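# Hook the third hook into its eye

## Task

Two of the three hooks already sit in their eyes. Hook the remaining one into its own eye, upright, with its bill past the eye's bar. At the end all three must be hooked, and they must stay that way once the robot lets go.

## Robot and tools

Robot: two arms, left_arm with a left hand and right_arm with a right hand. Each hand has index, middle, ring and thumb, driven by 16 motors. Base roots in the scene frame: left_arm at (+0.008, +0.317, 0) m and right_arm at (-0.019, -0.449, 0) m, both yawed only slightly. A camera stand sits behind the arms. Loose objects may get a brief push now and then.

Scene frame: origin at table-top height, midway between the nominal bases. +z is up, +x points out over the table, and +y points toward left_arm. Positions are in m, quaternions are wxyz, and velocities are in m/s and rad/s. Reported poses can be a few cm off.

Hand point axes (right hand): +z runs along the straight fingers toward the tips, +x runs across the palm away from the thumb, and +y points out of the palm face. The left hand mirrors this, so its +x points toward the thumb. A rigid mast at the wrist on the palm side can strike things (x +0.05..+0.10, z -0.16..-0.11, y up to +0.06 m; the x sign flips on the left hand). Straight fingertips reach about 0.12 m along +z from the hand point.

Row layout: every row is one list of 48 numbers, each in [-1, 1], covering both arms even if only one moves:
- 1-6: left_arm dx, dy, dz, rx, ry, rz
- 7-22: left hand motor goals
- 23, 24: left current_limit, speed
- 25-48: the same 24 numbers for right_arm.
Motor order in a row and in every hand_* result: index_abd, index_mcp, index_pip, index_dip, middle_abd, middle_mcp, middle_pip, middle_dip, ring_abd, ring_mcp, ring_pip, ring_dip, thumb_cmc, thumb_axl, thumb_mcp, thumb_ipl.

Pose numbers are offsets, not poses. They are measured from the arm's Hand target as it stood when the action or move began, along that target's own axes. 1.0 means 0.6 m or 180 degrees. rx, ry, rz form one rotation vector. All rows of one action, and all targets of one move, count from that same start, not from each other. Sending the same offset again moves the arm further. Six zeros re-request the current Hand target.

Hand numbers are absolute goal angles. Each maps linearly between a hinge's two stops. Straight is: _abd 0.00, _mcp -0.75, _pip -0.58, _dip -0.70, thumb_cmc -0.71, thumb_axl -0.68, thumb_mcp -0.23, thumb_ipl -0.17. Toward +1 the fingers curl toward the palm and thumb_cmc swings the thumb in front of the palm. A zero is a real goal. To leave a hand alone, send back its hand_goal, hand_current_limit and hand_speed. current_limit maps -1..+1 to 0..550 mA (never below 11). Hinge speed is (speed+1)/2 of 8.5 rad/s. Defaults are +0.4 and -0.6, and the last values sent persist.

Tools:
- execute_actions(actions, cameras): a list of actions. Each action has up to 15 rows, one per 1/30 s step, and a short action repeats its last row. Each action counts as 0.5 s. Images come only with an empty list or when cameras are named.
- move(target, speed, blend, blocking, cameras): straight paths for both arms toward one row or up to 15 rows, ending together within 10 s. speed is m/s, 0.002 to 1, default 0.25, and turns are capped at twice that in rad/s. blend is a corner radius in m; 0 stops at each target. Paths do not avoid obstacles and the hand lags more at speed. Avoid paths that pass near an arm's own base. The result adds a move: line: done, off_target, moving, held or fault, plus limits=paced (pose clipped) or limits=held (step withheld).
- wait(seconds 0-10)
- stop(): brakes a running move.
- zoom_image(camera, region [x0,y0,x1,y1], at most 504x504 px)
- clear_fault(arm: left_arm or right_arm)
- read_manual
- finished_scene(scene): 1 or 2, final.
Cameras: cam_head_left, cam_head_right, cam_high, cam_left_wrist, cam_right_wrist, all 672x504.

Control: each step, the commanded pose is clipped to within 70 mm and 16 degrees of the measured hand pose. "Hand target" in a result is the last clipped command, and later offsets build on it. The hand often stops short of it. A new command, even all zeros, asks for it again. If the hand still falls short, send the gap as an offset. To end a push, command back past the hand point. A clearance check holds back commands that bring the arms too close, but it ignores fingers.

Results: end_effector_position and quat, velocities (left out when joints read still), joint positions, joint torques (raw drive output, noisy), and per motor hand_goal, hand_measured, hand_current_ma and hand_state. hand_state reads moving, goal, blocked or overload. Motor temperatures: a MOTOR HOT line appears at 65 °C, and at 80 °C the arm is braked for 30-60 s.

Avoid:
- Dropping things off the table or leaving them off it.
- Striking fixed or heavy objects hard.
- Pressing arm against arm, or closing a hand on the other hand's fingers.
- Releasing parts that are still moving.
- Contact torque at a joint load limit (waist/shoulder 55.2, elbow 46, forearm roll 24.8, wrist pitch 14.9, wrist roll 16.3 N m). This causes a TORQUE FAULT; the arm then stays stopped until clear_fault. A held object's weight counts as contact.
- Keeping a hand motor at 495 mA or more for 5 s. It shuts down and holds nothing for 10 s.
- Ignoring a HAND FAULT line: after one, the remaining motion calls in that reply are skipped.
Smooth, gentle and quick motion is best.

Each tool is called after ">>>" by a JSON object that holds its "fn" and its "kwargs", one argument or row to a line.

## Session

>>> {"fn": "execute_actions", "kwargs": {
  "actions": []
}}

Scene clock: 0.00 s.
left_arm: end_effector_position=(+0.3547, +0.4438, +0.1793) hand_goal=(+0.000, -0.754, -0.576, -0.696, +0.000, -0.754, -0.576, -0.696, +0.000, -0.754, -0.576, -0.696, -0.714, -0.678, -0.226, -0.168) hand_measured=(+0.000, -0.754, -0.576, -0.696, +0.000, -0.754, -0.576, -0.696, +0.000, -0.754, -0.576, -0.696, -0.714, -0.678, -0.226, -0.168) hand_current_ma=(+0, +0, +0, +0, +0, +0, +0, +0, +0, +0, +0, +0, +0, +0, +0, +0) hand_state=(goal, goal, goal, goal, goal, goal, goal, goal, goal, goal, goal, goal, goal, goal, goal, goal) hand_current_limit=0.40 hand_speed=-0.60 end_effector_quat_wxyz=(-0.004, +0.436, +0.900, -0.002) | right_arm: end_effector_position=(+0.2282, -0.2830, +0.3528) hand_goal=(+0.000, -0.754, -0.576, -0.696, +0.000, -0.754, -0.576, -0.696, +0.000, -0.754, -0.576, -0.696, -0.714, -0.678, -0.226, -0.168) hand_measured=(+0.000, -0.754, -0.576, -0.696, +0.000, -0.754, -0.576, -0.696, +0.000, -0.754, -0.576, -0.696, -0.714, -0.678, -0.226, -0.168) hand_current_ma=(+0, +0, +0, +0, +0, +0, +0, +0, +0, +0, +0, +0, +0, +0, +0, +0) hand_state=(goal, goal, goal, goal, goal, goal, goal, goal, goal, goal, goal, goal, goal, goal, goal, goal) hand_current_limit=0.40 hand_speed=-0.60 end_effector_quat_wxyz=(-0.039, +0.967, +0.249, +0.020)
Joint positions: left_arm=[0.165 -0.054 -0.386 0.006 -0.342 1.084] | right_arm=[0.794 0.259 -0.606 0.064 -0.791 -2.882]
Joint velocities: within noise
Joint torques (N m): no reading
Motor temperatures (°C): left_arm=[37 31 37 34 33 37] | right_arm=[42 38 43 37 38 32]
Hand target: left_arm +0.3547, +0.4438, +0.1793; -0.004, +0.436, +0.900, -0.002 | right_arm +0.2282, -0.2830, +0.3528; -0.039, +0.967, +0.249, +0.020

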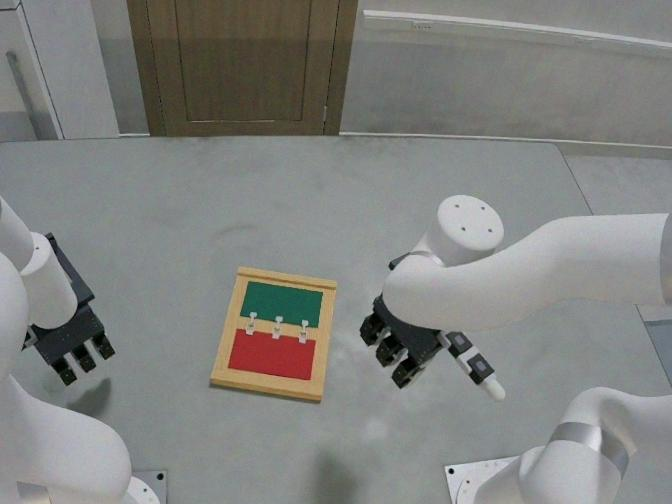

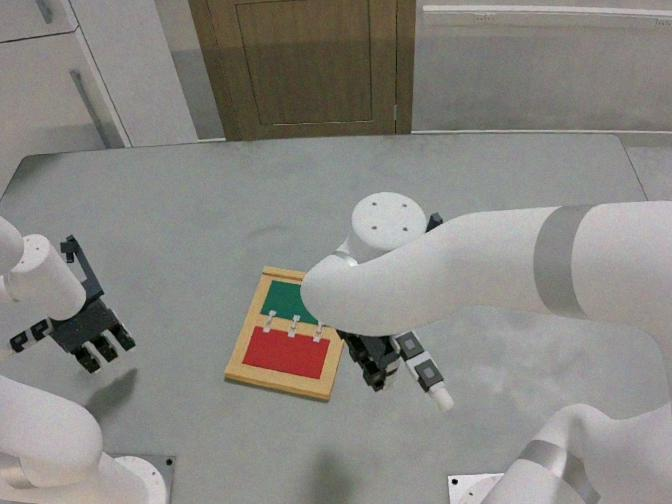

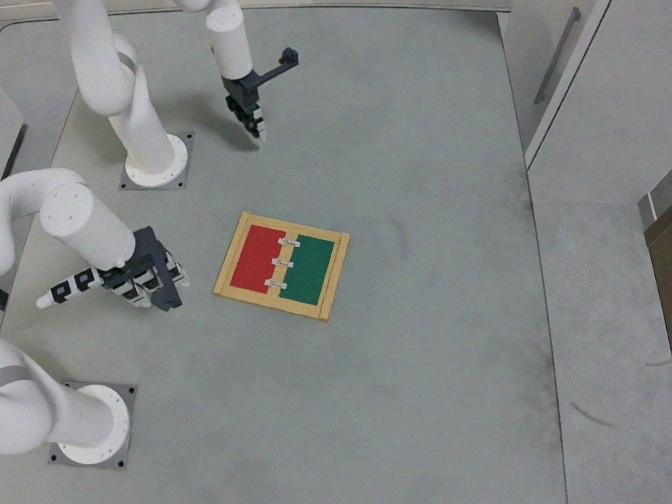

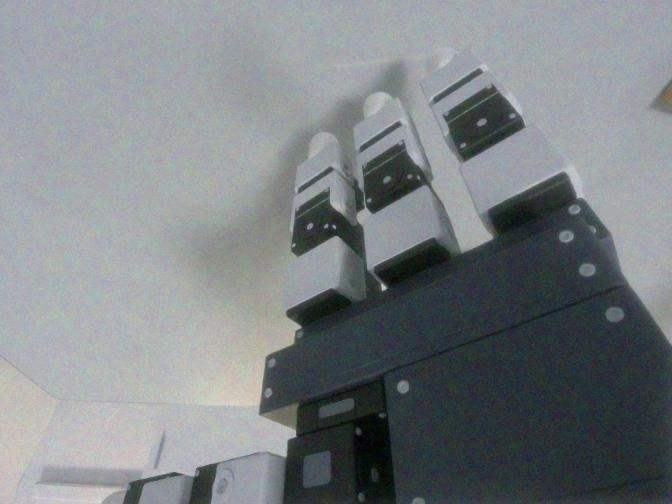

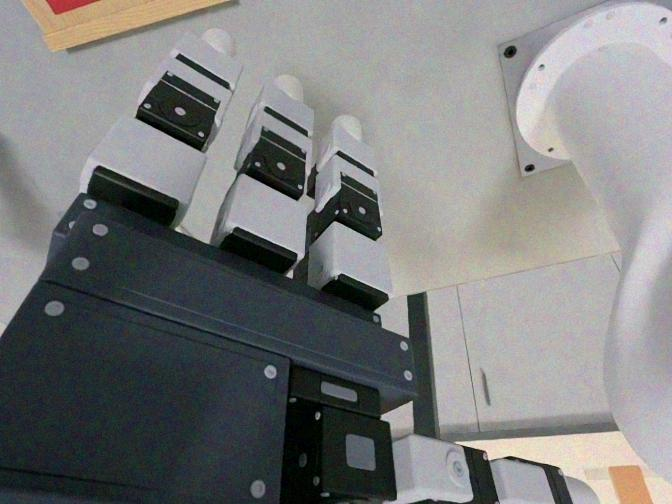

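>>> {"fn": "zoom_image", "kwargs": {
  "camera": "cam_head_left",
  "region": [200, 255, 350, 410]
}}

>>> {"fn": "zoom_image", "kwargs": {
  "camera": "cam_head_right",
  "region": [220, 255, 370, 410]
}}

>>> {"fn": "zoom_image", "kwargs": {
  "camera": "cam_high",
  "region": [205, 200, 360, 330]
}}

>>> {"fn": "zoom_image", "kwargs": {
  "camera": "cam_head_left",
  "region": [235, 300, 325, 355]
}}

>>> {"fn": "zoom_image", "kwargs": {
  "camera": "cam_high",
  "region": [255, 225, 315, 300]
}}

Scaled by 3.252.

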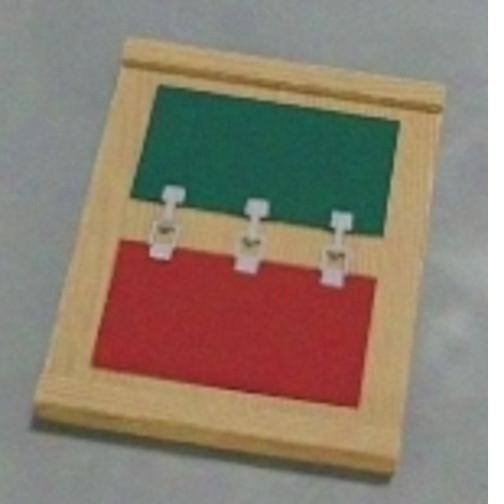

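Scaled by 3.252.

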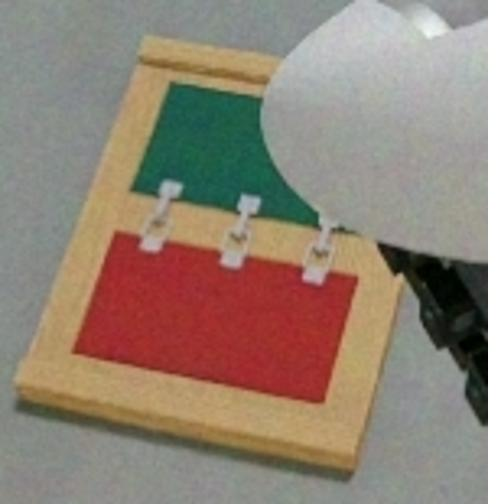

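Scaled by 3.252.

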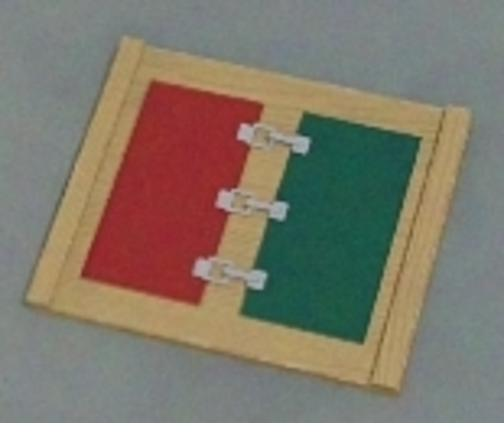

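Scaled by 5.600.

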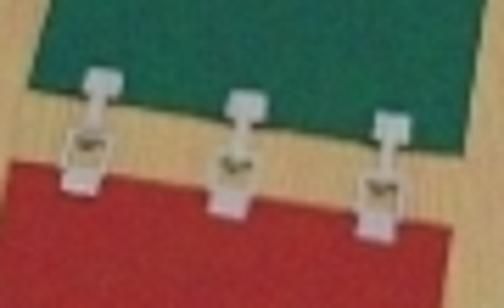

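Scaled by 6.720.

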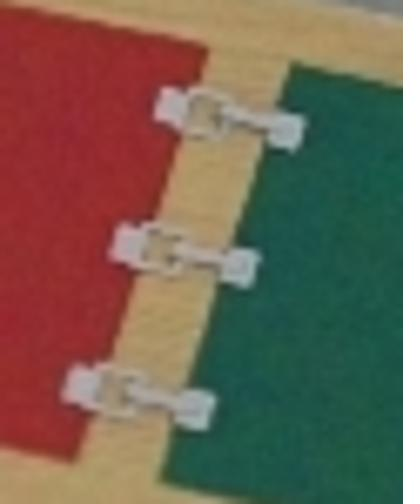

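>>> {"fn": "move", "kwargs": {
  "target": [-0.6745,-0.246,-0.049,-0.153,-0.1206,0, 0,0.479,0.59,-0.116, 0,0.479,0.59,-0.116, 0,0.479,0.59,-0.116, -0.714,-0.678,-0.226,-0.168,0.4,-0.6, 0,0,0,0,0,0, 0,-0.754,-0.576,-0.696,0,-0.754,-0.576,-0.696,0,-0.754,-0.576,-0.696,-0.714,-0.678,-0.226,-0.168,0.4,-0.6],
  "cameras": ["cam_left_wrist","cam_high"]
}}

>>> {"fn": "zoom_image", "kwargs": {
  "camera": "cam_left_wrist",
  "region": [100, 50, 500, 350]
}}

Scene clock: 8.00 s.
left_arm: end_effector_position=(+0.4901, +0.0348, +0.2073) hand_goal=(+0.000, +0.478, +0.590, -0.116, +0.000, +0.478, +0.590, -0.116, +0.000, +0.478, +0.590, -0.116, -0.714, -0.678, -0.226, -0.168) hand_measured=(+0.000, +0.460, +0.588, -0.118, +0.000, +0.460, +0.588, -0.118, +0.000, +0.462, +0.588, -0.118, -0.716, -0.678, -0.224, -0.168) hand_current_ma=(+0, -49, -4, -5, +0, -49, -4, -5, +0, -44, -4, -4, -2, +1, +4, +0) hand_state=(goal, goal, goal, goal, goal, goal, goal, goal, goal, goal, goal, goal, goal, goal, goal, goal) hand_current_limit=0.40 hand_speed=-0.60 end_effector_quat_wxyz=(+0.267, +0.416, +0.859, +0.130) | right_arm: end_effector_position=(+0.2282, -0.2830, +0.3528) hand_goal=(+0.000, -0.754, -0.576, -0.696, +0.000, -0.754, -0.576, -0.696, +0.000, -0.754, -0.576, -0.696, -0.714, -0.678, -0.226, -0.168) hand_measured=(+0.000, -0.754, -0.576, -0.696, +0.000, -0.754, -0.576, -0.696, +0.000, -0.754, -0.576, -0.696, -0.714, -0.678, -0.224, -0.168) hand_current_ma=(+0, +3, -3, +0, +0, +3, -3, +0, +0, +3, -3, +0, -1, +3, +12, +1) hand_state=(goal, goal, goal, goal, goal, goal, goal, goal, goal, goal, goal, goal, goal, goal, goal, goal) hand_current_limit=0.40 hand_speed=-0.60 end_effector_quat_wxyz=(-0.039, +0.967, +0.249, +0.020)
Joint positions: left_arm=[-0.865 -0.495 -0.847 1.734 -0.444 -1.596] | right_arm=[0.794 0.259 -0.606 0.064 -0.791 -2.882]
Joint torques (N m): left_arm=[-2.48 45.82 -10.99 0.52 -0.95 -0.15] | right_arm=[-0.45 11.64 -22.02 1.25 0.17 0.06]
Hand target: left_arm +0.4901, +0.0348, +0.2073; +0.267, +0.416, +0.859, +0.130 | right_arm +0.2282, -0.2830, +0.3528; -0.039, +0.967, +0.249, +0.020
Off the commanded pose: left_arm 0.000 m, 0 deg | right_arm 0.000 m, 0 deg.
move: done; limits=paced
camera_calibration:
cam_left_wrist: T_world_to_cam=[[0.00400521, -0.999713, 0.0236113, -0.0107116], [-0.979915, 0.000783951, 0.199416, 0.390188], [-0.199378, -0.0239358, -0.97963, 0.426071], [0, 0, 0, 1]] pos_world=[0.467343, -0.000816071, 0.339835]
Images, in order (width x height): cam_high 672x504, cam_left_wrist 672x504.

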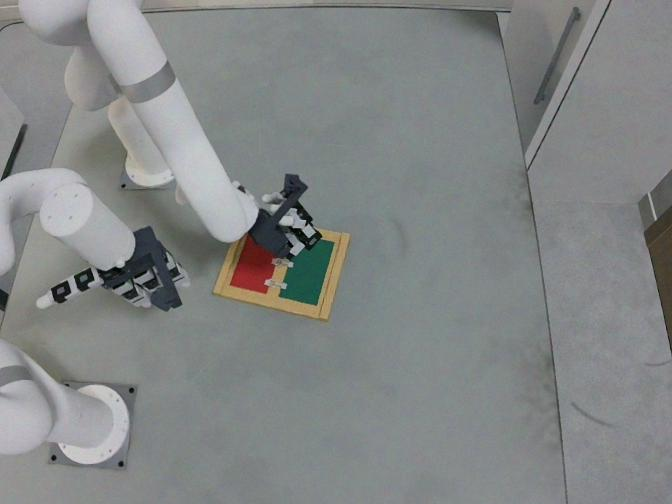

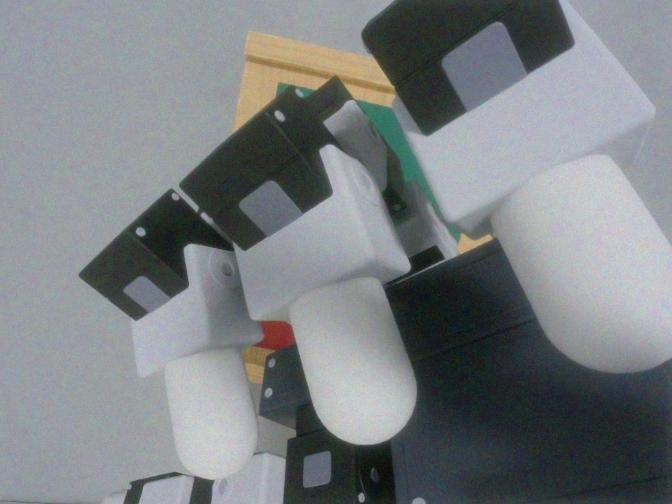

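Scaled by 1.260.

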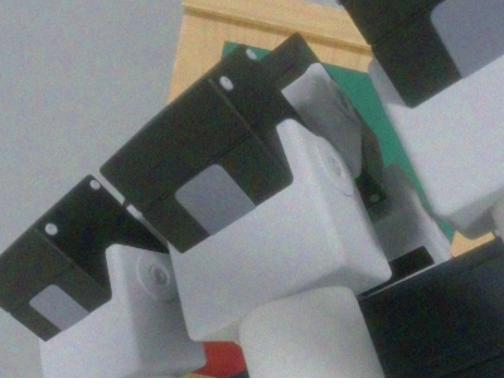

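>>> {"fn": "move", "kwargs": {
  "target": [-0.0765,-0.2527,0.0773,0,0,0, 0,-0.754,0.737,0.609, 0,-0.754,0.737,0.609, 0,-0.754,0.737,0.609, -0.714,-0.678,-0.226,-0.168,0.4,-0.6, 0,0,0,0,0,0, 0,-0.754,-0.576,-0.696,0,-0.754,-0.576,-0.696,0,-0.754,-0.576,-0.696,-0.714,-0.678,-0.226,-0.168,0.4,-0.6],
  "cameras": ["cam_left_wrist"]
}}

>>> {"fn": "zoom_image", "kwargs": {
  "camera": "cam_left_wrist",
  "region": [0, 100, 300, 300]
}}

Scene clock: 14.43 s.
left_arm: end_effector_position=(+0.4713, -0.0132, +0.1741) hand_goal=(+0.000, -0.754, +0.736, +0.608, +0.000, -0.754, +0.736, +0.608, +0.000, -0.754, +0.736, +0.608, -0.714, -0.678, -0.226, -0.168) hand_measured=(+0.000, -0.756, +0.734, +0.606, +0.000, -0.756, +0.734, +0.606, +0.000, -0.756, +0.734, +0.606, -0.718, -0.678, -0.224, -0.168) hand_current_ma=(+0, -4, -4, -5, +0, -4, -4, -5, +0, -3, -4, -4, -9, +1, +5, +0) hand_state=(goal, goal, goal, goal, goal, goal, goal, goal, goal, goal, goal, goal, goal, goal, goal, goal) hand_current_limit=0.40 hand_speed=-0.60 end_effector_quat_wxyz=(+0.267, +0.417, +0.859, +0.129) | right_arm: end_effector_position=(+0.2282, -0.2830, +0.3528) hand_goal=(+0.000, -0.754, -0.576, -0.696, +0.000, -0.754, -0.576, -0.696, +0.000, -0.754, -0.576, -0.696, -0.714, -0.678, -0.226, -0.168) hand_measured=(+0.000, -0.754, -0.576, -0.696, +0.000, -0.754, -0.576, -0.696, +0.000, -0.754, -0.576, -0.696, -0.714, -0.678, -0.224, -0.168) hand_current_ma=(+0, +3, -3, +0, +0, +3, -3, +0, +0, +3, -3, +0, -1, +3, +12, +1) hand_state=(goal, goal, goal, goal, goal, goal, goal, goal, goal, goal, goal, goal, goal, goal, goal, goal) hand_current_limit=0.40 hand_speed=-0.60 end_effector_quat_wxyz=(-0.039, +0.967, +0.249, +0.020)
Joint positions: left_arm=[-0.957 -0.609 -0.925 1.709 -0.478 -1.664] | right_arm=[0.794 0.259 -0.606 0.064 -0.791 -2.882]
Joint torques (N m): left_arm=[0.8 48.99 -10.95 0.13 -0.62 0.33] | right_arm=[-1.5 11.6 -21.49 1.54 0.17 -0.01]
Hand target: left_arm +0.4713, -0.0132, +0.1741; +0.267, +0.417, +0.859, +0.129 (not the last commanded pose) | right_arm +0.2282, -0.2830, +0.3528; -0.039, +0.967, +0.249, +0.020
Off the commanded pose: left_arm 0.104 m, 0 deg | right_arm 0.000 m, 0 deg.
move: held (left_arm; a check stopped the path); limits=held
pose unreachable (left arm): on one or more control steps of this call, first in action 0 (counted from 0), this arm could not follow its commanded pose, so it was not sent that pose on those steps. It may still have moved: this result reports where it is.
cause: moving toward the commanded pose would bring a part of the arm too close to another arm (a part of this arm just beyond joint 5 (wrist pitch) and a part of the right arm just beyond its joint 6 (wrist roll), 26 mm apart when this arm was first held).
camera_calibration:
cam_left_wrist: T_world_to_cam=[[0.00274945, -0.999712, 0.0238538, -0.0572461], [-0.979732, 0.00208483, 0.200302, 0.378134], [-0.200294, -0.023921, -0.979444, 0.389009], [0, 0, 0, 1]] pos_world=[0.448543, -0.0487124, 0.306637]
Images, in order (width x height): cam_left_wrist 672x504.

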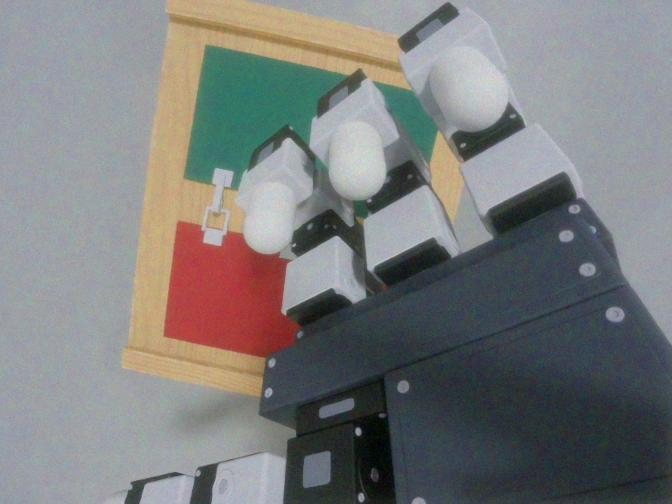

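Scaled by 1.680.

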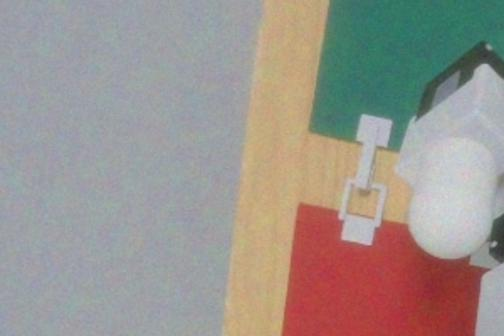

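>>> {"fn": "move", "kwargs": {
  "target": [0,0,0,0,0,0, 0,-0.754,0.737,0.609, 0,-0.754,0.737,0.609, 0,-0.754,0.737,0.609, -0.714,-0.678,-0.226,-0.168,0.4,-0.6, -0.182,0.403,-0.121,0,0,0, 0,-0.754,-0.576,-0.696,0,-0.754,-0.576,-0.696,0,-0.754,-0.576,-0.696,-0.714,-0.678,-0.226,-0.168,0.4,-0.6],
  "speed": 0.4
}}

>>> {"fn": "move", "kwargs": {
  "target": [-0.0485,-0.178,0.0503,0,0,0, 0,-0.754,0.737,0.609, 0,-0.754,0.737,0.609, 0,-0.754,0.737,0.609, -0.714,-0.678,-0.226,-0.168,0.4,-0.6, 0,0,0,0,0,0, 0,-0.754,-0.576,-0.696,0,-0.754,-0.576,-0.696,0,-0.754,-0.576,-0.696,-0.714,-0.678,-0.226,-0.168,0.4,-0.6],
  "cameras": ["cam_left_wrist","cam_right_wrist","cam_high"]
}}

>>> {"fn": "zoom_image", "kwargs": {
  "camera": "cam_left_wrist",
  "region": [0, 100, 300, 300]
}}

Scene clock: 17.33 s.
left_arm: end_effector_position=(+0.4713, -0.0132, +0.1741) hand_goal=(+0.000, -0.754, +0.736, +0.608, +0.000, -0.754, +0.736, +0.608, +0.000, -0.754, +0.736, +0.608, -0.714, -0.678, -0.226, -0.168) hand_measured=(+0.000, -0.756, +0.734, +0.606, +0.000, -0.756, +0.734, +0.606, +0.000, -0.756, +0.734, +0.606, -0.718, -0.678, -0.224, -0.168) hand_current_ma=(+0, -4, -4, -5, +0, -4, -4, -5, +0, -3, -4, -4, -9, +1, +5, +0) hand_state=(goal, goal, goal, goal, goal, goal, goal, goal, goal, goal, goal, goal, goal, goal, goal, goal) hand_current_limit=0.40 hand_speed=-0.60 end_effector_quat_wxyz=(+0.267, +0.417, +0.859, +0.129) | right_arm: end_effector_position=(+0.2484, -0.5528, +0.4028) hand_goal=(+0.000, -0.754, -0.576, -0.696, +0.000, -0.754, -0.576, -0.696, +0.000, -0.754, -0.576, -0.696, -0.714, -0.678, -0.226, -0.168) hand_measured=(+0.000, -0.754, -0.576, -0.696, +0.000, -0.752, -0.576, -0.696, +0.000, -0.754, -0.576, -0.696, -0.714, -0.678, -0.224, -0.168) hand_current_ma=(+0, +4, -3, +0, +0, +4, -3, +0, +0, +4, -3, +0, -1, +3, +13, +1) hand_state=(goal, goal, goal, goal, goal, goal, goal, goal, goal, goal, goal, goal, goal, goal, goal, goal) hand_current_limit=0.40 hand_speed=-0.60 end_effector_quat_wxyz=(-0.039, +0.967, +0.250, +0.020)
Joint positions: left_arm=[-0.957 -0.609 -0.925 1.709 -0.478 -1.664] | right_arm=[-0.167 0.542 -0.537 0.1 -1.074 -3.846]
Joint torques (N m): left_arm=[0.01 49.47 -11.12 0.26 -0.93 0.21] | right_arm=[-3.41 0.22 -23.05 2.66 -0.37 -0.22]
Hand target: left_arm +0.4713, -0.0132, +0.1741; +0.267, +0.417, +0.859, +0.129 | right_arm +0.2484, -0.5528, +0.4028; -0.039, +0.967, +0.249, +0.020
Off the commanded pose: left_arm 0.000 m, 0 deg | right_arm 0.000 m, 0 deg.
move: done

Scene clock: 18.23 s.
left_arm: end_effector_position=(+0.4341, -0.1022, +0.1120) hand_goal=(+0.000, -0.754, +0.736, +0.608, +0.000, -0.754, +0.736, +0.608, +0.000, -0.754, +0.736, +0.608, -0.714, -0.678, -0.226, -0.168) hand_measured=(+0.000, -0.758, +0.734, +0.606, +0.000, -0.758, +0.734, +0.606, +0.000, -0.758, +0.734, +0.606, -0.718, -0.678, -0.224, -0.168) hand_current_ma=(+0, -7, -4, -5, +0, -7, -4, -5, +0, -6, -4, -4, -9, +1, +5, +0) hand_state=(goal, goal, goal, goal, goal, goal, goal, goal, goal, goal, goal, goal, goal, goal, goal, goal) hand_current_limit=0.40 hand_speed=-0.60 end_effector_quat_wxyz=(+0.267, +0.417, +0.859, +0.129) | right_arm: end_effector_position=(+0.2484, -0.5528, +0.4028) hand_goal=(+0.000, -0.754, -0.576, -0.696, +0.000, -0.754, -0.576, -0.696, +0.000, -0.754, -0.576, -0.696, -0.714, -0.678, -0.226, -0.168) hand_measured=(+0.000, -0.754, -0.576, -0.696, +0.000, -0.752, -0.576, -0.696, +0.000, -0.754, -0.576, -0.696, -0.714, -0.678, -0.224, -0.168) hand_current_ma=(+0, +4, -3, +0, +0, +4, -3, +0, +0, +4, -3, +0, -1, +3, +13, +1) hand_state=(goal, goal, goal, goal, goal, goal, goal, goal, goal, goal, goal, goal, goal, goal, goal, goal) hand_current_limit=0.40 hand_speed=-0.60 end_effector_quat_wxyz=(-0.039, +0.967, +0.249, +0.020)
Joint positions: left_arm=[-1.107 -0.827 -1.12 1.6 -0.525 -1.703] | right_arm=[-0.167 0.542 -0.537 0.1 -1.074 -3.846]
Joint torques (N m): left_arm=[-2.09 48.38 -12.66 -1.54 -1.02 0.35] | right_arm=[-3.45 -0.47 -23.42 2.07 -0.37 0.05]
Hand target: left_arm +0.4341, -0.1022, +0.1119; +0.267, +0.417, +0.859, +0.129 | right_arm +0.2484, -0.5528, +0.4028; -0.039, +0.967, +0.249, +0.020
Off the commanded pose: left_arm 0.000 m, 0 deg | right_arm 0.000 m, 0 deg.
move: done
camera_calibration:
cam_left_wrist: T_world_to_cam=[[0.00286551, -0.999709, 0.0239333, -0.144704], [-0.979752, 0.0019847, 0.200207, 0.35433], [-0.200196, -0.0240224, -0.979461, 0.318556], [0, 0, 0, 1]] pos_world=[0.411343, -0.137712, 0.244537]
cam_right_wrist: T_world_to_cam=[[-0.431343, -0.899185, -0.0735474, -0.328203], [-0.624013, 0.238476, 0.744135, -0.0631174], [-0.651576, 0.366872, -0.663968, 0.756251], [0, 0, 0, 1]] pos_world=[0.311801, -0.557511, 0.524956]
Images, in order (width x height): cam_high 672x504, cam_left_wrist 672x504, cam_right_wrist 672x504.

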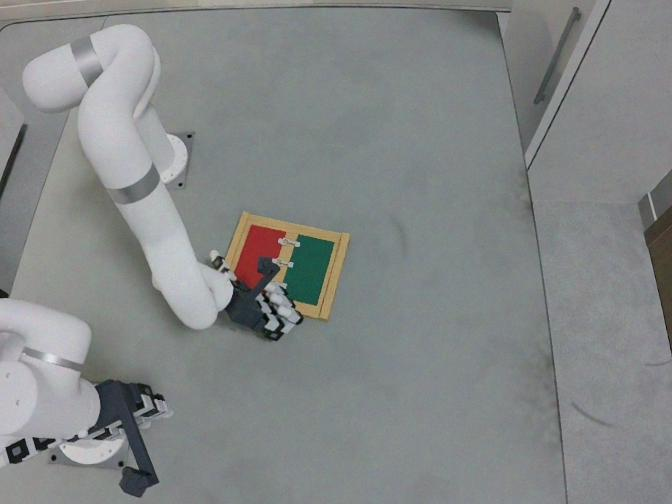

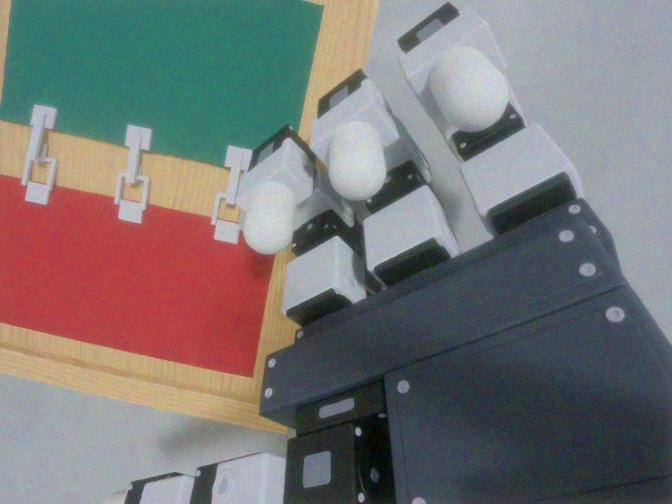

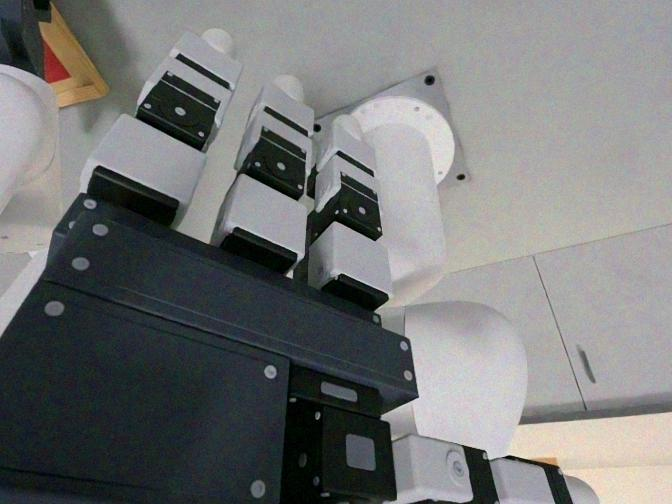

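Scaled by 1.680.

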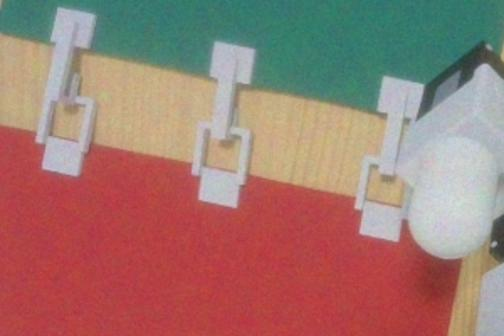

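>>> {"fn": "zoom_image", "kwargs": {
  "camera": "cam_left_wrist",
  "region": [10, 90, 90, 220]
}}

>>> {"fn": "zoom_image", "kwargs": {
  "camera": "cam_left_wrist",
  "region": [100, 110, 180, 240]
}}

>>> {"fn": "zoom_image", "kwargs": {
  "camera": "cam_left_wrist",
  "region": [195, 130, 275, 260]
}}

Scaled by 3.877.

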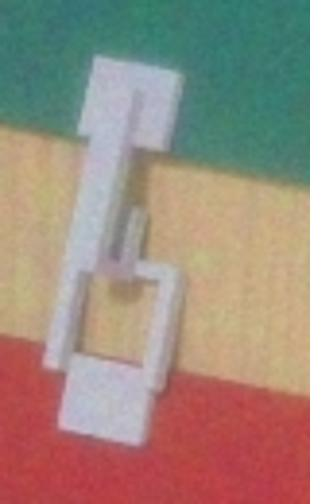

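Scaled by 3.877.

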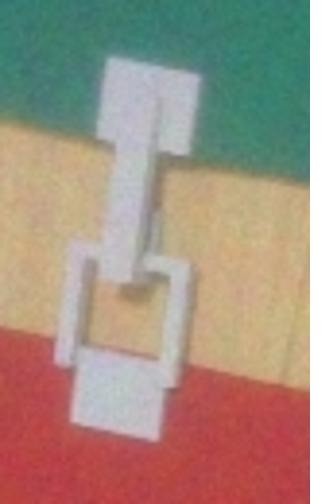

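Scaled by 3.877.

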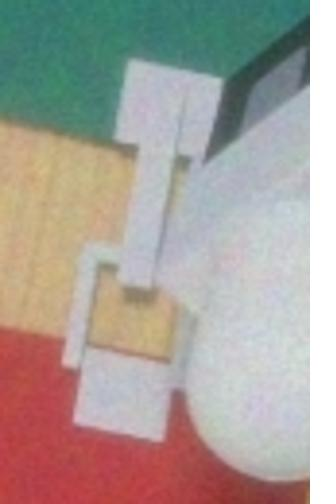

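>>> {"fn": "move", "kwargs": {
  "target": [0.1267,0.0817,0.0205,0,0,0, 0,-0.754,0.737,0.609, 0,-0.754,0.737,0.609, 0,-0.754,0.737,0.609, -0.714,-0.678,-0.226,-0.168,0.4,-0.6, 0,0,0,0,0,0, 0,-0.754,-0.576,-0.696,0,-0.754,-0.576,-0.696,0,-0.754,-0.576,-0.696,-0.714,-0.678,-0.226,-0.168,0.4,-0.6],
  "cameras": ["cam_left_wrist"]
}}

>>> {"fn": "zoom_image", "kwargs": {
  "camera": "cam_left_wrist",
  "region": [100, 80, 250, 230]
}}

Scene clock: 22.73 s.
left_arm: end_effector_position=(+0.4409, -0.0824, +0.1369) hand_goal=(+0.000, -0.754, +0.736, +0.608, +0.000, -0.754, +0.736, +0.608, +0.000, -0.754, +0.736, +0.608, -0.714, -0.678, -0.226, -0.168) hand_measured=(-0.002, -0.766, +0.736, +0.606, +0.000, -0.758, +0.734, +0.606, +0.000, -0.758, +0.734, +0.606, -0.718, -0.678, -0.224, -0.168) hand_current_ma=(-3, -32, +1, -5, +0, -9, -4, -5, +0, -8, -4, -4, -7, +1, +7, +1) hand_state=(goal, goal, goal, goal, goal, goal, goal, goal, goal, goal, goal, goal, goal, goal, goal, goal) hand_current_limit=0.40 hand_speed=-0.60 end_effector_quat_wxyz=(+0.286, +0.408, +0.859, +0.116) | right_arm: end_effector_position=(+0.2484, -0.5528, +0.4028) hand_goal=(+0.000, -0.754, -0.576, -0.696, +0.000, -0.754, -0.576, -0.696, +0.000, -0.754, -0.576, -0.696, -0.714, -0.678, -0.226, -0.168) hand_measured=(+0.000, -0.754, -0.576, -0.696, +0.000, -0.752, -0.576, -0.696, +0.000, -0.754, -0.576, -0.696, -0.714, -0.678, -0.224, -0.168) hand_current_ma=(+0, +4, -3, +0, +0, +4, -3, +0, +0, +4, -3, +0, -1, +3, +13, +1) hand_state=(goal, goal, goal, goal, goal, goal, goal, goal, goal, goal, goal, goal, goal, goal, goal, goal) hand_current_limit=0.40 hand_speed=-0.60 end_effector_quat_wxyz=(-0.039, +0.967, +0.249, +0.020)
Joint positions: left_arm=[-1.079 -0.746 -1.042 1.705 -0.523 -1.796] | right_arm=[-0.167 0.542 -0.537 0.1 -1.074 -3.846]
Joint torques (N m): left_arm=[-1.19 50.52 -10.67 -1.63 -0.45 0.34] | right_arm=[-3.46 -1.15 -23.8 2.25 0.13 0.14]
Hand target: left_arm +0.4409, -0.0824, +0.1369; +0.286, +0.408, +0.859, +0.116 (not the last commanded pose) | right_arm +0.2484, -0.5528, +0.4028; -0.039, +0.967, +0.249, +0.020
Off the commanded pose: left_arm 0.081 m, 3 deg | right_arm 0.000 m, 0 deg.
TORQUE FAULT: the external load on joint 2 (shoulder) of the left arm reached its load limit, and that arm stopped. The contact can be on any part of that arm beyond that joint, not only on its tool. A torque fault puts only its own arm into a fault stop. That arm's remaining commands of this call were not run. The hold on joint 2 (shoulder) of that arm was moved back by the arm itself, up to 3 degrees, as the stop began. That arm is still stopped at the end of this call. While its stop runs, that arm, its gripper or tool too, takes no new command.
CLEAR FAULT: the left arm stays stopped (state 4) until you call clear_fault(arm="left_arm").
End effector pose when the fault began: left_arm: position (+0.4345, -0.0721, +0.1079), quat_wxyz (+0.265, +0.416, +0.860, +0.131)
Joint positions when the fault began: left_arm=[-1.08 -0.798 -1.044 1.702 -0.522 -1.794]
move: fault (left_arm)
camera_calibration:
cam_left_wrist: T_world_to_cam=[[0.00445908, -0.997743, 0.0670046, -0.131888], [-0.984463, 0.00738175, 0.175434, 0.361842], [-0.175533, -0.0667458, -0.982208, 0.330769], [0, 0, 0, 1]] pos_world=[0.414869, -0.112184, 0.270242]
Images, in order (width x height): cam_left_wrist 672x504.

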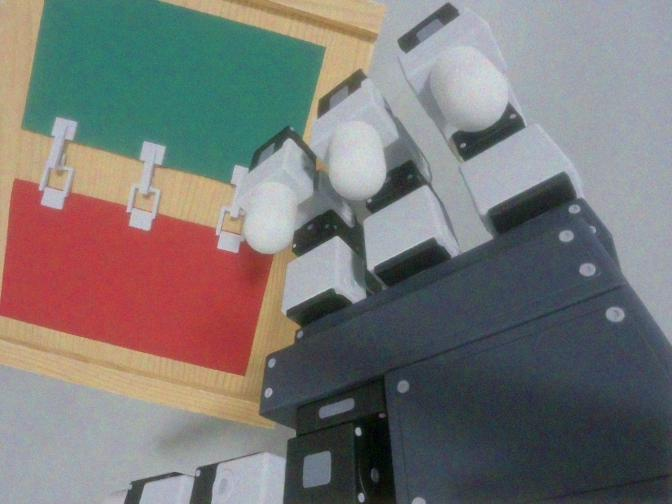

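Scaled by 3.360.

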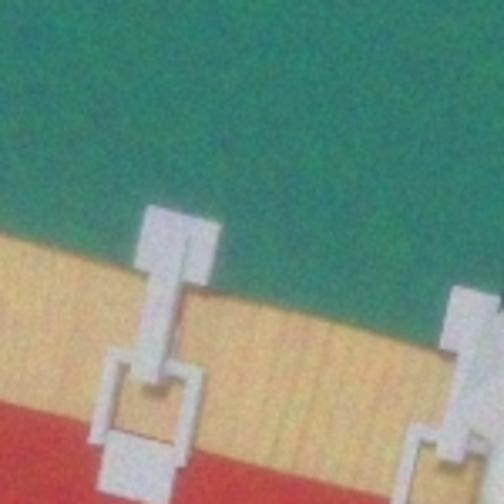

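>>> {"fn": "clear_fault", "kwargs": {
  "arm": "left_arm",
  "cameras": ["cam_head_left","cam_high"]
}}

Scene clock: 23.30 s.
left_arm: end_effector_position=(+0.4409, -0.0824, +0.1369) hand_goal=(+0.000, -0.754, +0.736, +0.608, +0.000, -0.754, +0.736, +0.608, +0.000, -0.754, +0.736, +0.608, -0.714, -0.678, -0.226, -0.168) hand_measured=(-0.002, -0.766, +0.736, +0.606, +0.000, -0.758, +0.734, +0.606, +0.000, -0.758, +0.734, +0.606, -0.718, -0.678, -0.224, -0.168) hand_current_ma=(-3, -32, +1, -5, +0, -9, -4, -5, +0, -8, -4, -4, -7, +1, +7, +1) hand_state=(goal, goal, goal, goal, goal, goal, goal, goal, goal, goal, goal, goal, goal, goal, goal, goal) hand_current_limit=0.40 hand_speed=-0.60 end_effector_quat_wxyz=(+0.286, +0.408, +0.859, +0.116) | right_arm: end_effector_position=(+0.2484, -0.5528, +0.4028) hand_goal=(+0.000, -0.754, -0.576, -0.696, +0.000, -0.754, -0.576, -0.696, +0.000, -0.754, -0.576, -0.696, -0.714, -0.678, -0.226, -0.168) hand_measured=(+0.000, -0.754, -0.576, -0.696, +0.000, -0.752, -0.576, -0.696, +0.000, -0.754, -0.576, -0.696, -0.714, -0.678, -0.224, -0.168) hand_current_ma=(+0, +4, -3, +0, +0, +4, -3, +0, +0, +4, -3, +0, -1, +3, +13, +1) hand_state=(goal, goal, goal, goal, goal, goal, goal, goal, goal, goal, goal, goal, goal, goal, goal, goal) hand_current_limit=0.40 hand_speed=-0.60 end_effector_quat_wxyz=(-0.039, +0.967, +0.249, +0.020)
Joint positions: left_arm=[-1.079 -0.746 -1.042 1.705 -0.522 -1.796] | right_arm=[-0.167 0.542 -0.537 0.1 -1.074 -3.846]
Joint torques (N m): left_arm=[-1.26 50.5 -10.4 -1.9 -0.47 0.22] | right_arm=[-0.83 -1.23 -22.8 2.84 0.04 0.06]
Hand target: left_arm +0.4409, -0.0824, +0.1369; +0.286, +0.408, +0.859, +0.116 (not the last commanded pose) | right_arm +0.2484, -0.5528, +0.4028; -0.039, +0.967, +0.249, +0.020
Off the commanded pose: left_arm 0.081 m, 3 deg | right_arm 0.000 m, 0 deg.
TORQUE FAULT, CONTINUED: the left arm's stop, for the torque fault of joint 2 (shoulder) that an earlier result reported, is over. The call counts as one of the actions that you can send in this scene. The hold on joint 2 (shoulder) of that arm was moved back by the arm itself, up to 3 degrees, as the stop began. That arm's target is now where it stood when the stop ended, not its last command. That arm keeps its grip as last carried out and accepts commands again: back off and push less far.
CLEAR FAULT: your call cleared the left arm's torque fault. If a joint's load stays at its limit, that arm stops again at once.
Images, in order (width x height): cam_head_left 672x504, cam_high 672x504.

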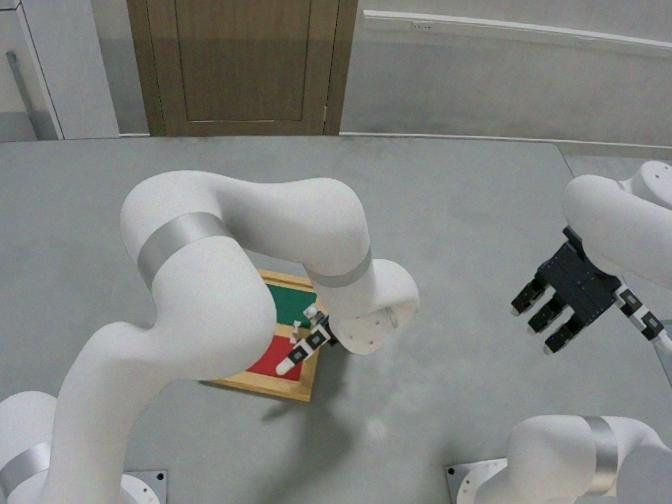

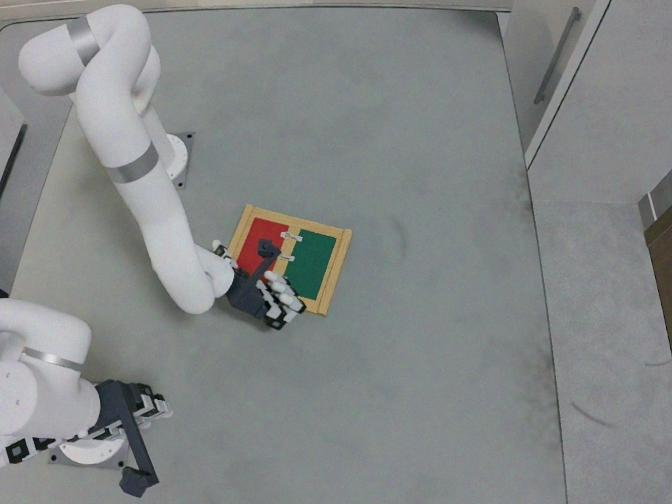

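>>> {"fn": "move", "kwargs": {
  "target": [0.1087,0.0907,-0.0048,0,0,0, 0,-0.754,0.737,0.609, 0,-0.754,0.737,0.609, 0,-0.754,0.737,0.609, -0.714,-0.678,-0.226,-0.168,0.4,-0.6, 0,0,0,0,0,0, 0,-0.754,-0.576,-0.696,0,-0.754,-0.576,-0.696,0,-0.754,-0.576,-0.696,-0.714,-0.678,-0.226,-0.168,0.4,-0.6],
  "cameras": ["cam_left_wrist"]
}}

>>> {"fn": "zoom_image", "kwargs": {
  "camera": "cam_left_wrist",
  "region": [130, 100, 280, 250]
}}

>>> {"fn": "zoom_image", "kwargs": {
  "camera": "cam_left_wrist",
  "region": [140, 110, 200, 210]
}}

Scene clock: 25.00 s.
left_arm: end_effector_position=(+0.4409, +0.0026, +0.1369) hand_goal=(+0.000, -0.754, +0.736, +0.608, +0.000, -0.754, +0.736, +0.608, +0.000, -0.754, +0.736, +0.608, -0.714, -0.678, -0.226, -0.168) hand_measured=(-0.002, -0.764, +0.736, +0.606, +0.000, -0.758, +0.734, +0.606, +0.000, -0.758, +0.734, +0.606, -0.718, -0.678, -0.224, -0.168) hand_current_ma=(-3, -27, +1, -5, +0, -9, -4, -5, +0, -8, -4, -4, -7, +1, +7, +1) hand_state=(goal, goal, goal, goal, goal, goal, goal, goal, goal, goal, goal, goal, goal, goal, goal, goal) hand_current_limit=0.40 hand_speed=-0.60 end_effector_quat_wxyz=(+0.286, +0.408, +0.859, +0.116) | right_arm: end_effector_position=(+0.2484, -0.5528, +0.4028) hand_goal=(+0.000, -0.754, -0.576, -0.696, +0.000, -0.754, -0.576, -0.696, +0.000, -0.754, -0.576, -0.696, -0.714, -0.678, -0.226, -0.168) hand_measured=(+0.000, -0.754, -0.576, -0.696, +0.000, -0.752, -0.576, -0.696, +0.000, -0.754, -0.576, -0.696, -0.714, -0.678, -0.224, -0.168) hand_current_ma=(+0, +4, -3, +0, +0, +4, -3, +0, +0, +4, -3, +0, -1, +3, +13, +1) hand_state=(goal, goal, goal, goal, goal, goal, goal, goal, goal, goal, goal, goal, goal, goal, goal, goal) hand_current_limit=0.40 hand_speed=-0.60 end_effector_quat_wxyz=(-0.039, +0.967, +0.249, +0.020)
Joint positions: left_arm=[-0.988 -0.639 -0.829 1.98 -0.53 -2.012] | right_arm=[-0.167 0.542 -0.537 0.1 -1.074 -3.846]
Joint torques (N m): left_arm=[1.19 47.09 -8.97 0.46 -1.12 -0.16] | right_arm=[-1.48 -0.62 -23.19 2.64 0.09 0.27]
Hand target: left_arm +0.4409, +0.0026, +0.1369; +0.286, +0.408, +0.859, +0.116 | right_arm +0.2484, -0.5528, +0.4028; -0.039, +0.967, +0.249, +0.020
Off the commanded pose: left_arm 0.000 m, 0 deg | right_arm 0.000 m, 0 deg.
move: done
camera_calibration:
cam_left_wrist: T_world_to_cam=[[0.0044656, -0.997743, 0.0670032, -0.047082], [-0.984446, 0.00738169, 0.175531, 0.361181], [-0.17563, -0.0667449, -0.982191, 0.336478], [0, 0, 0, 1]] pos_world=[0.414869, -0.0271836, 0.270242]
Images, in order (width x height): cam_left_wrist 672x504.

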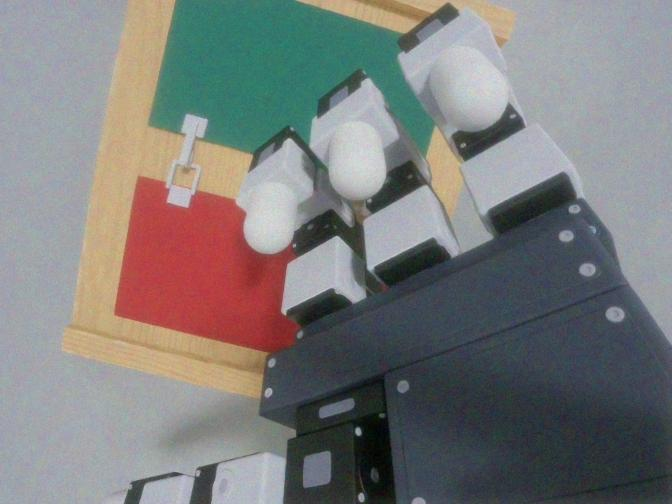

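Scaled by 3.360.

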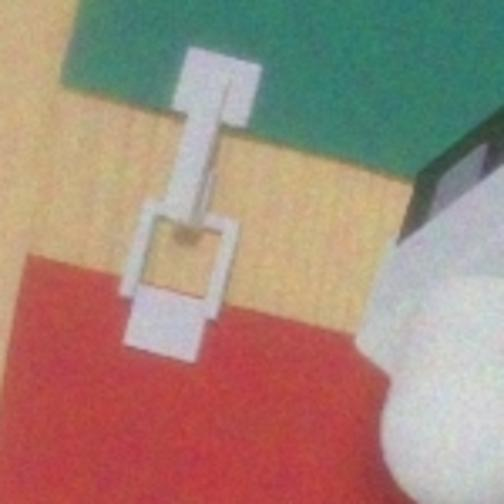

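Scaled by 5.040.

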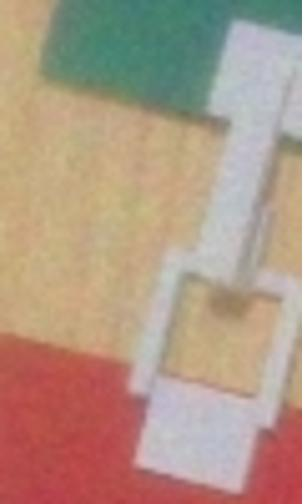

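>>> {"fn": "move", "kwargs": {
  "target": [-0.211,-0.176,0.0094,0,0,0, 0,-0.754,0.737,0.609, 0,-0.754,0.737,0.609, 0,-0.754,0.737,0.609, -0.714,-0.678,-0.226,-0.168,0.4,-0.6, 0,0,0,0,0,0, 0,-0.754,-0.576,-0.696,0,-0.754,-0.576,-0.696,0,-0.754,-0.576,-0.696,-0.714,-0.678,-0.226,-0.168,0.4,-0.6],
  "cameras": ["cam_left_wrist"]
}}

>>> {"fn": "zoom_image", "kwargs": {
  "camera": "cam_left_wrist",
  "region": [0, 80, 200, 280]
}}

Scene clock: 29.13 s.
left_arm: end_effector_position=(+0.4409, -0.1623, +0.1368) hand_goal=(+0.000, -0.754, +0.736, +0.608, +0.000, -0.754, +0.736, +0.608, +0.000, -0.754, +0.736, +0.608, -0.714, -0.678, -0.226, -0.168) hand_measured=(-0.002, -0.764, +0.736, +0.606, +0.000, -0.758, +0.734, +0.606, +0.000, -0.758, +0.734, +0.606, -0.718, -0.678, -0.224, -0.168) hand_current_ma=(-3, -26, +1, -5, +0, -9, -4, -5, +0, -8, -4, -4, -7, +1, +7, +1) hand_state=(goal, goal, goal, goal, goal, goal, goal, goal, goal, goal, goal, goal, goal, goal, goal, goal) hand_current_limit=0.40 hand_speed=-0.60 end_effector_quat_wxyz=(+0.286, +0.408, +0.859, +0.116) | right_arm: end_effector_position=(+0.2484, -0.5528, +0.4028) hand_goal=(+0.000, -0.754, -0.576, -0.696, +0.000, -0.754, -0.576, -0.696, +0.000, -0.754, -0.576, -0.696, -0.714, -0.678, -0.226, -0.168) hand_measured=(+0.000, -0.754, -0.576, -0.696, +0.000, -0.752, -0.576, -0.696, +0.000, -0.754, -0.576, -0.696, -0.714, -0.678, -0.224, -0.168) hand_current_ma=(+0, +4, -3, +0, +0, +4, -3, +0, +0, +4, -3, +0, -1, +3, +13, +1) hand_state=(goal, goal, goal, goal, goal, goal, goal, goal, goal, goal, goal, goal, goal, goal, goal, goal) hand_current_limit=0.40 hand_speed=-0.60 end_effector_quat_wxyz=(-0.039, +0.967, +0.249, +0.020)
Joint positions: left_arm=[-1.144 -0.862 -1.272 1.451 -0.544 -1.572] | right_arm=[-0.167 0.542 -0.537 0.1 -1.074 -3.846]
Joint torques (N m): left_arm=[-1.81 51.2 -13.99 -1.19 -1.01 0.26] | right_arm=[-1.97 -2.88 -22.93 2.37 0.18 0.22]
Hand target: left_arm +0.4409, -0.1623, +0.1368; +0.286, +0.408, +0.859, +0.116 | right_arm +0.2484, -0.5528, +0.4028; -0.039, +0.967, +0.249, +0.020
Off the commanded pose: left_arm 0.000 m, 0 deg | right_arm 0.000 m, 0 deg.
move: done
camera_calibration:
cam_left_wrist: T_world_to_cam=[[0.00446462, -0.997743, 0.0670036, -0.211703], [-0.984463, 0.00737615, 0.175435, 0.362547], [-0.175533, -0.0667459, -0.982208, 0.325349], [0, 0, 0, 1]] pos_world=[0.414969, -0.192184, 0.270142]
Images, in order (width x height): cam_left_wrist 672x504.

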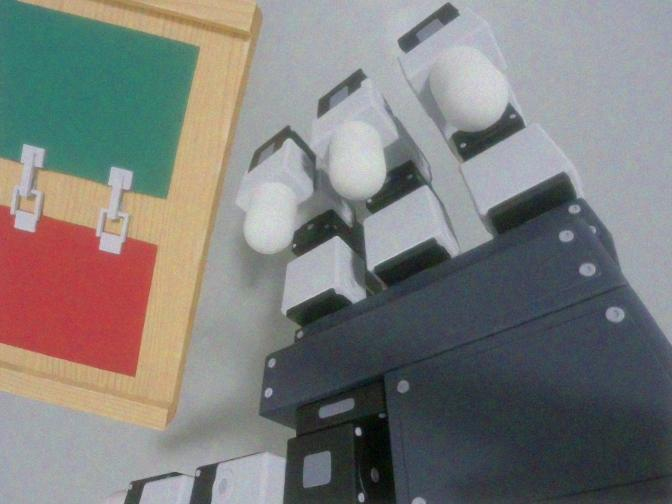

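Scaled by 2.520.

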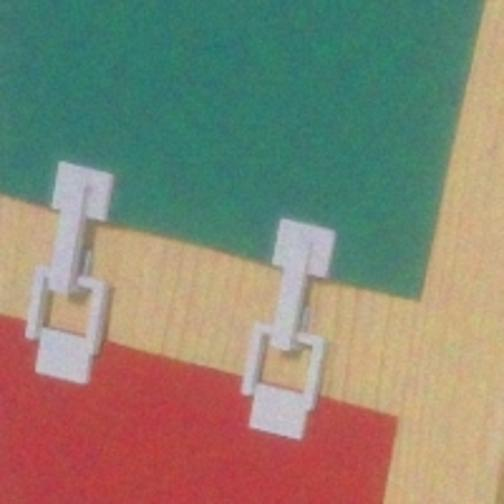

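>>> {"fn": "move", "kwargs": {
  "target": [
    [-0.0397,0.0433,-0.0809,0,0,0, 0,-0.754,-0.576,-0.696, 0,-0.754,0.737,0.609, 0,-0.754,0.737,0.609, -0.714,-0.678,-0.226,-0.168,0.4,-0.6, 0,0,0,0,0,0, 0,-0.754,-0.576,-0.696,0,-0.754,-0.576,-0.696,0,-0.754,-0.576,-0.696,-0.714,-0.678,-0.226,-0.168,0.4,-0.6],
    [0.4217,0.3393,-0.1328,0.1185,0.138,-0.4596, 0,-0.754,-0.576,-0.696, 0,-0.754,0.737,0.609, 0,-0.754,0.737,0.609, -0.714,-0.678,-0.226,-0.168,0.4,-0.6, 0,0,0,0,0,0, 0,-0.754,-0.576,-0.696,0,-0.754,-0.576,-0.696,0,-0.754,-0.576,-0.696,-0.714,-0.678,-0.226,-0.168,0.4,-0.6]
  ],
  "speed": 0.4,
  "cameras": ["cam_left_wrist","cam_high","cam_head_left"]
}}

Scene clock: 38.80 s.
left_arm: end_effector_position=(+0.3960, +0.1649, +0.1892) hand_goal=(+0.000, -0.754, -0.576, -0.696, +0.000, -0.754, +0.736, +0.608, +0.000, -0.754, +0.736, +0.608, -0.714, -0.678, -0.226, -0.168) hand_measured=(-0.002, -0.752, -0.574, -0.694, +0.000, -0.756, +0.734, +0.606, +0.000, -0.754, +0.734, +0.606, -0.714, -0.678, -0.224, -0.168) hand_current_ma=(-3, +4, +4, +5, +0, -2, -4, -5, +0, -1, -4, -4, +1, +1, +7, +1) hand_state=(goal, goal, goal, goal, goal, goal, goal, goal, goal, goal, goal, goal, goal, goal, goal, goal) hand_current_limit=0.40 hand_speed=-0.60 end_effector_quat_wxyz=(+0.043, -0.243, +0.954, -0.168) | right_arm: end_effector_position=(+0.2484, -0.5528, +0.4028) hand_goal=(+0.000, -0.754, -0.576, -0.696, +0.000, -0.754, -0.576, -0.696, +0.000, -0.754, -0.576, -0.696, -0.714, -0.678, -0.226, -0.168) hand_measured=(+0.000, -0.754, -0.576, -0.696, +0.000, -0.752, -0.576, -0.696, +0.000, -0.754, -0.576, -0.696, -0.714, -0.678, -0.224, -0.168) hand_current_ma=(+0, +4, -3, +0, +0, +4, -3, +0, +0, +4, -3, +0, -1, +3, +13, +1) hand_state=(goal, goal, goal, goal, goal, goal, goal, goal, goal, goal, goal, goal, goal, goal, goal, goal) hand_current_limit=0.40 hand_speed=-0.60 end_effector_quat_wxyz=(-0.039, +0.967, +0.249, +0.020)
Joint positions: left_arm=[-0.363 -0.286 -0.752 -0.863 -0.304 -0.031] | right_arm=[-0.167 0.542 -0.537 0.1 -1.074 -3.846]
Joint torques (N m): left_arm=[1.16 36.99 -11.41 -1.98 -0.5 0.2] | right_arm=[-2.04 -2.08 -23.78 2.27 0.16 0.11]
Hand target: left_arm +0.3960, +0.1649, +0.1892; +0.043, -0.243, +0.954, -0.168 | right_arm +0.2484, -0.5528, +0.4028; -0.039, +0.967, +0.249, +0.020
Off the commanded pose: left_arm 0.000 m, 0 deg | right_arm 0.000 m, 0 deg.
move: done
camera_calibration:
cam_left_wrist: T_world_to_cam=[[0.967591, -0.114402, 0.225123, -0.445417], [-0.252523, -0.439999, 0.861761, -0.0392142], [0.000466354, -0.890681, -0.454629, 0.357012], [0, 0, 0, 1]] pos_world=[0.420912, 0.249773, 0.296375]
Images, in order (width x height): cam_head_left 672x504, cam_high 672x504, cam_left_wrist 672x504.

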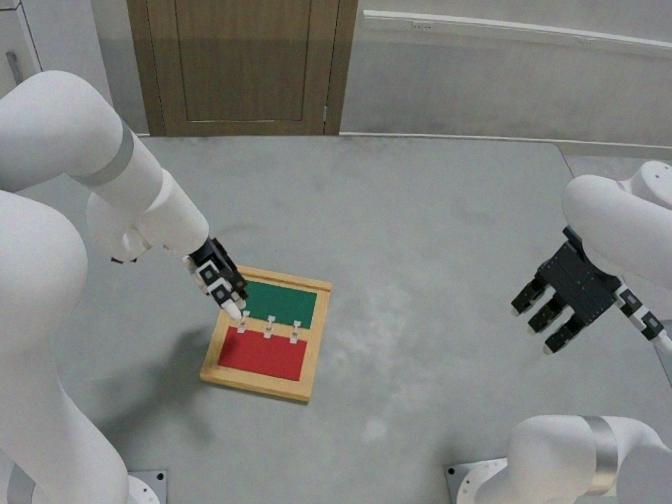

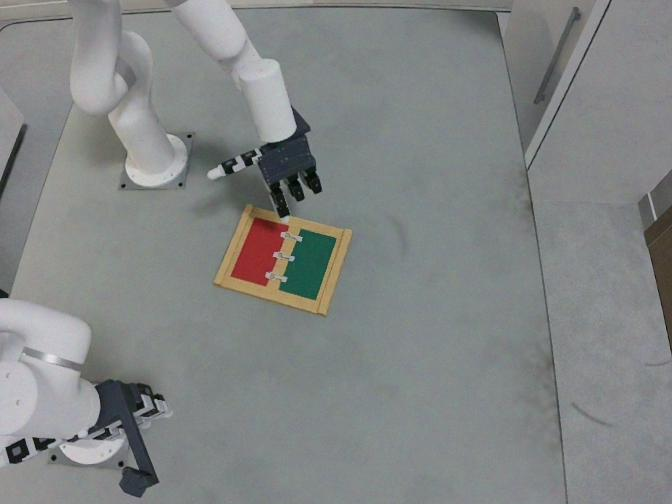

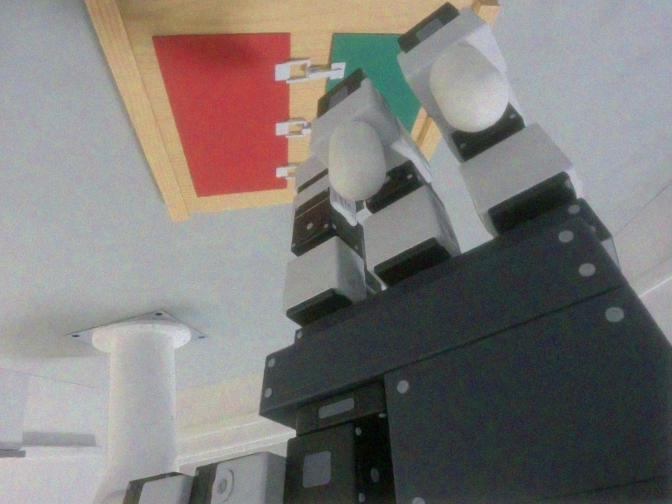

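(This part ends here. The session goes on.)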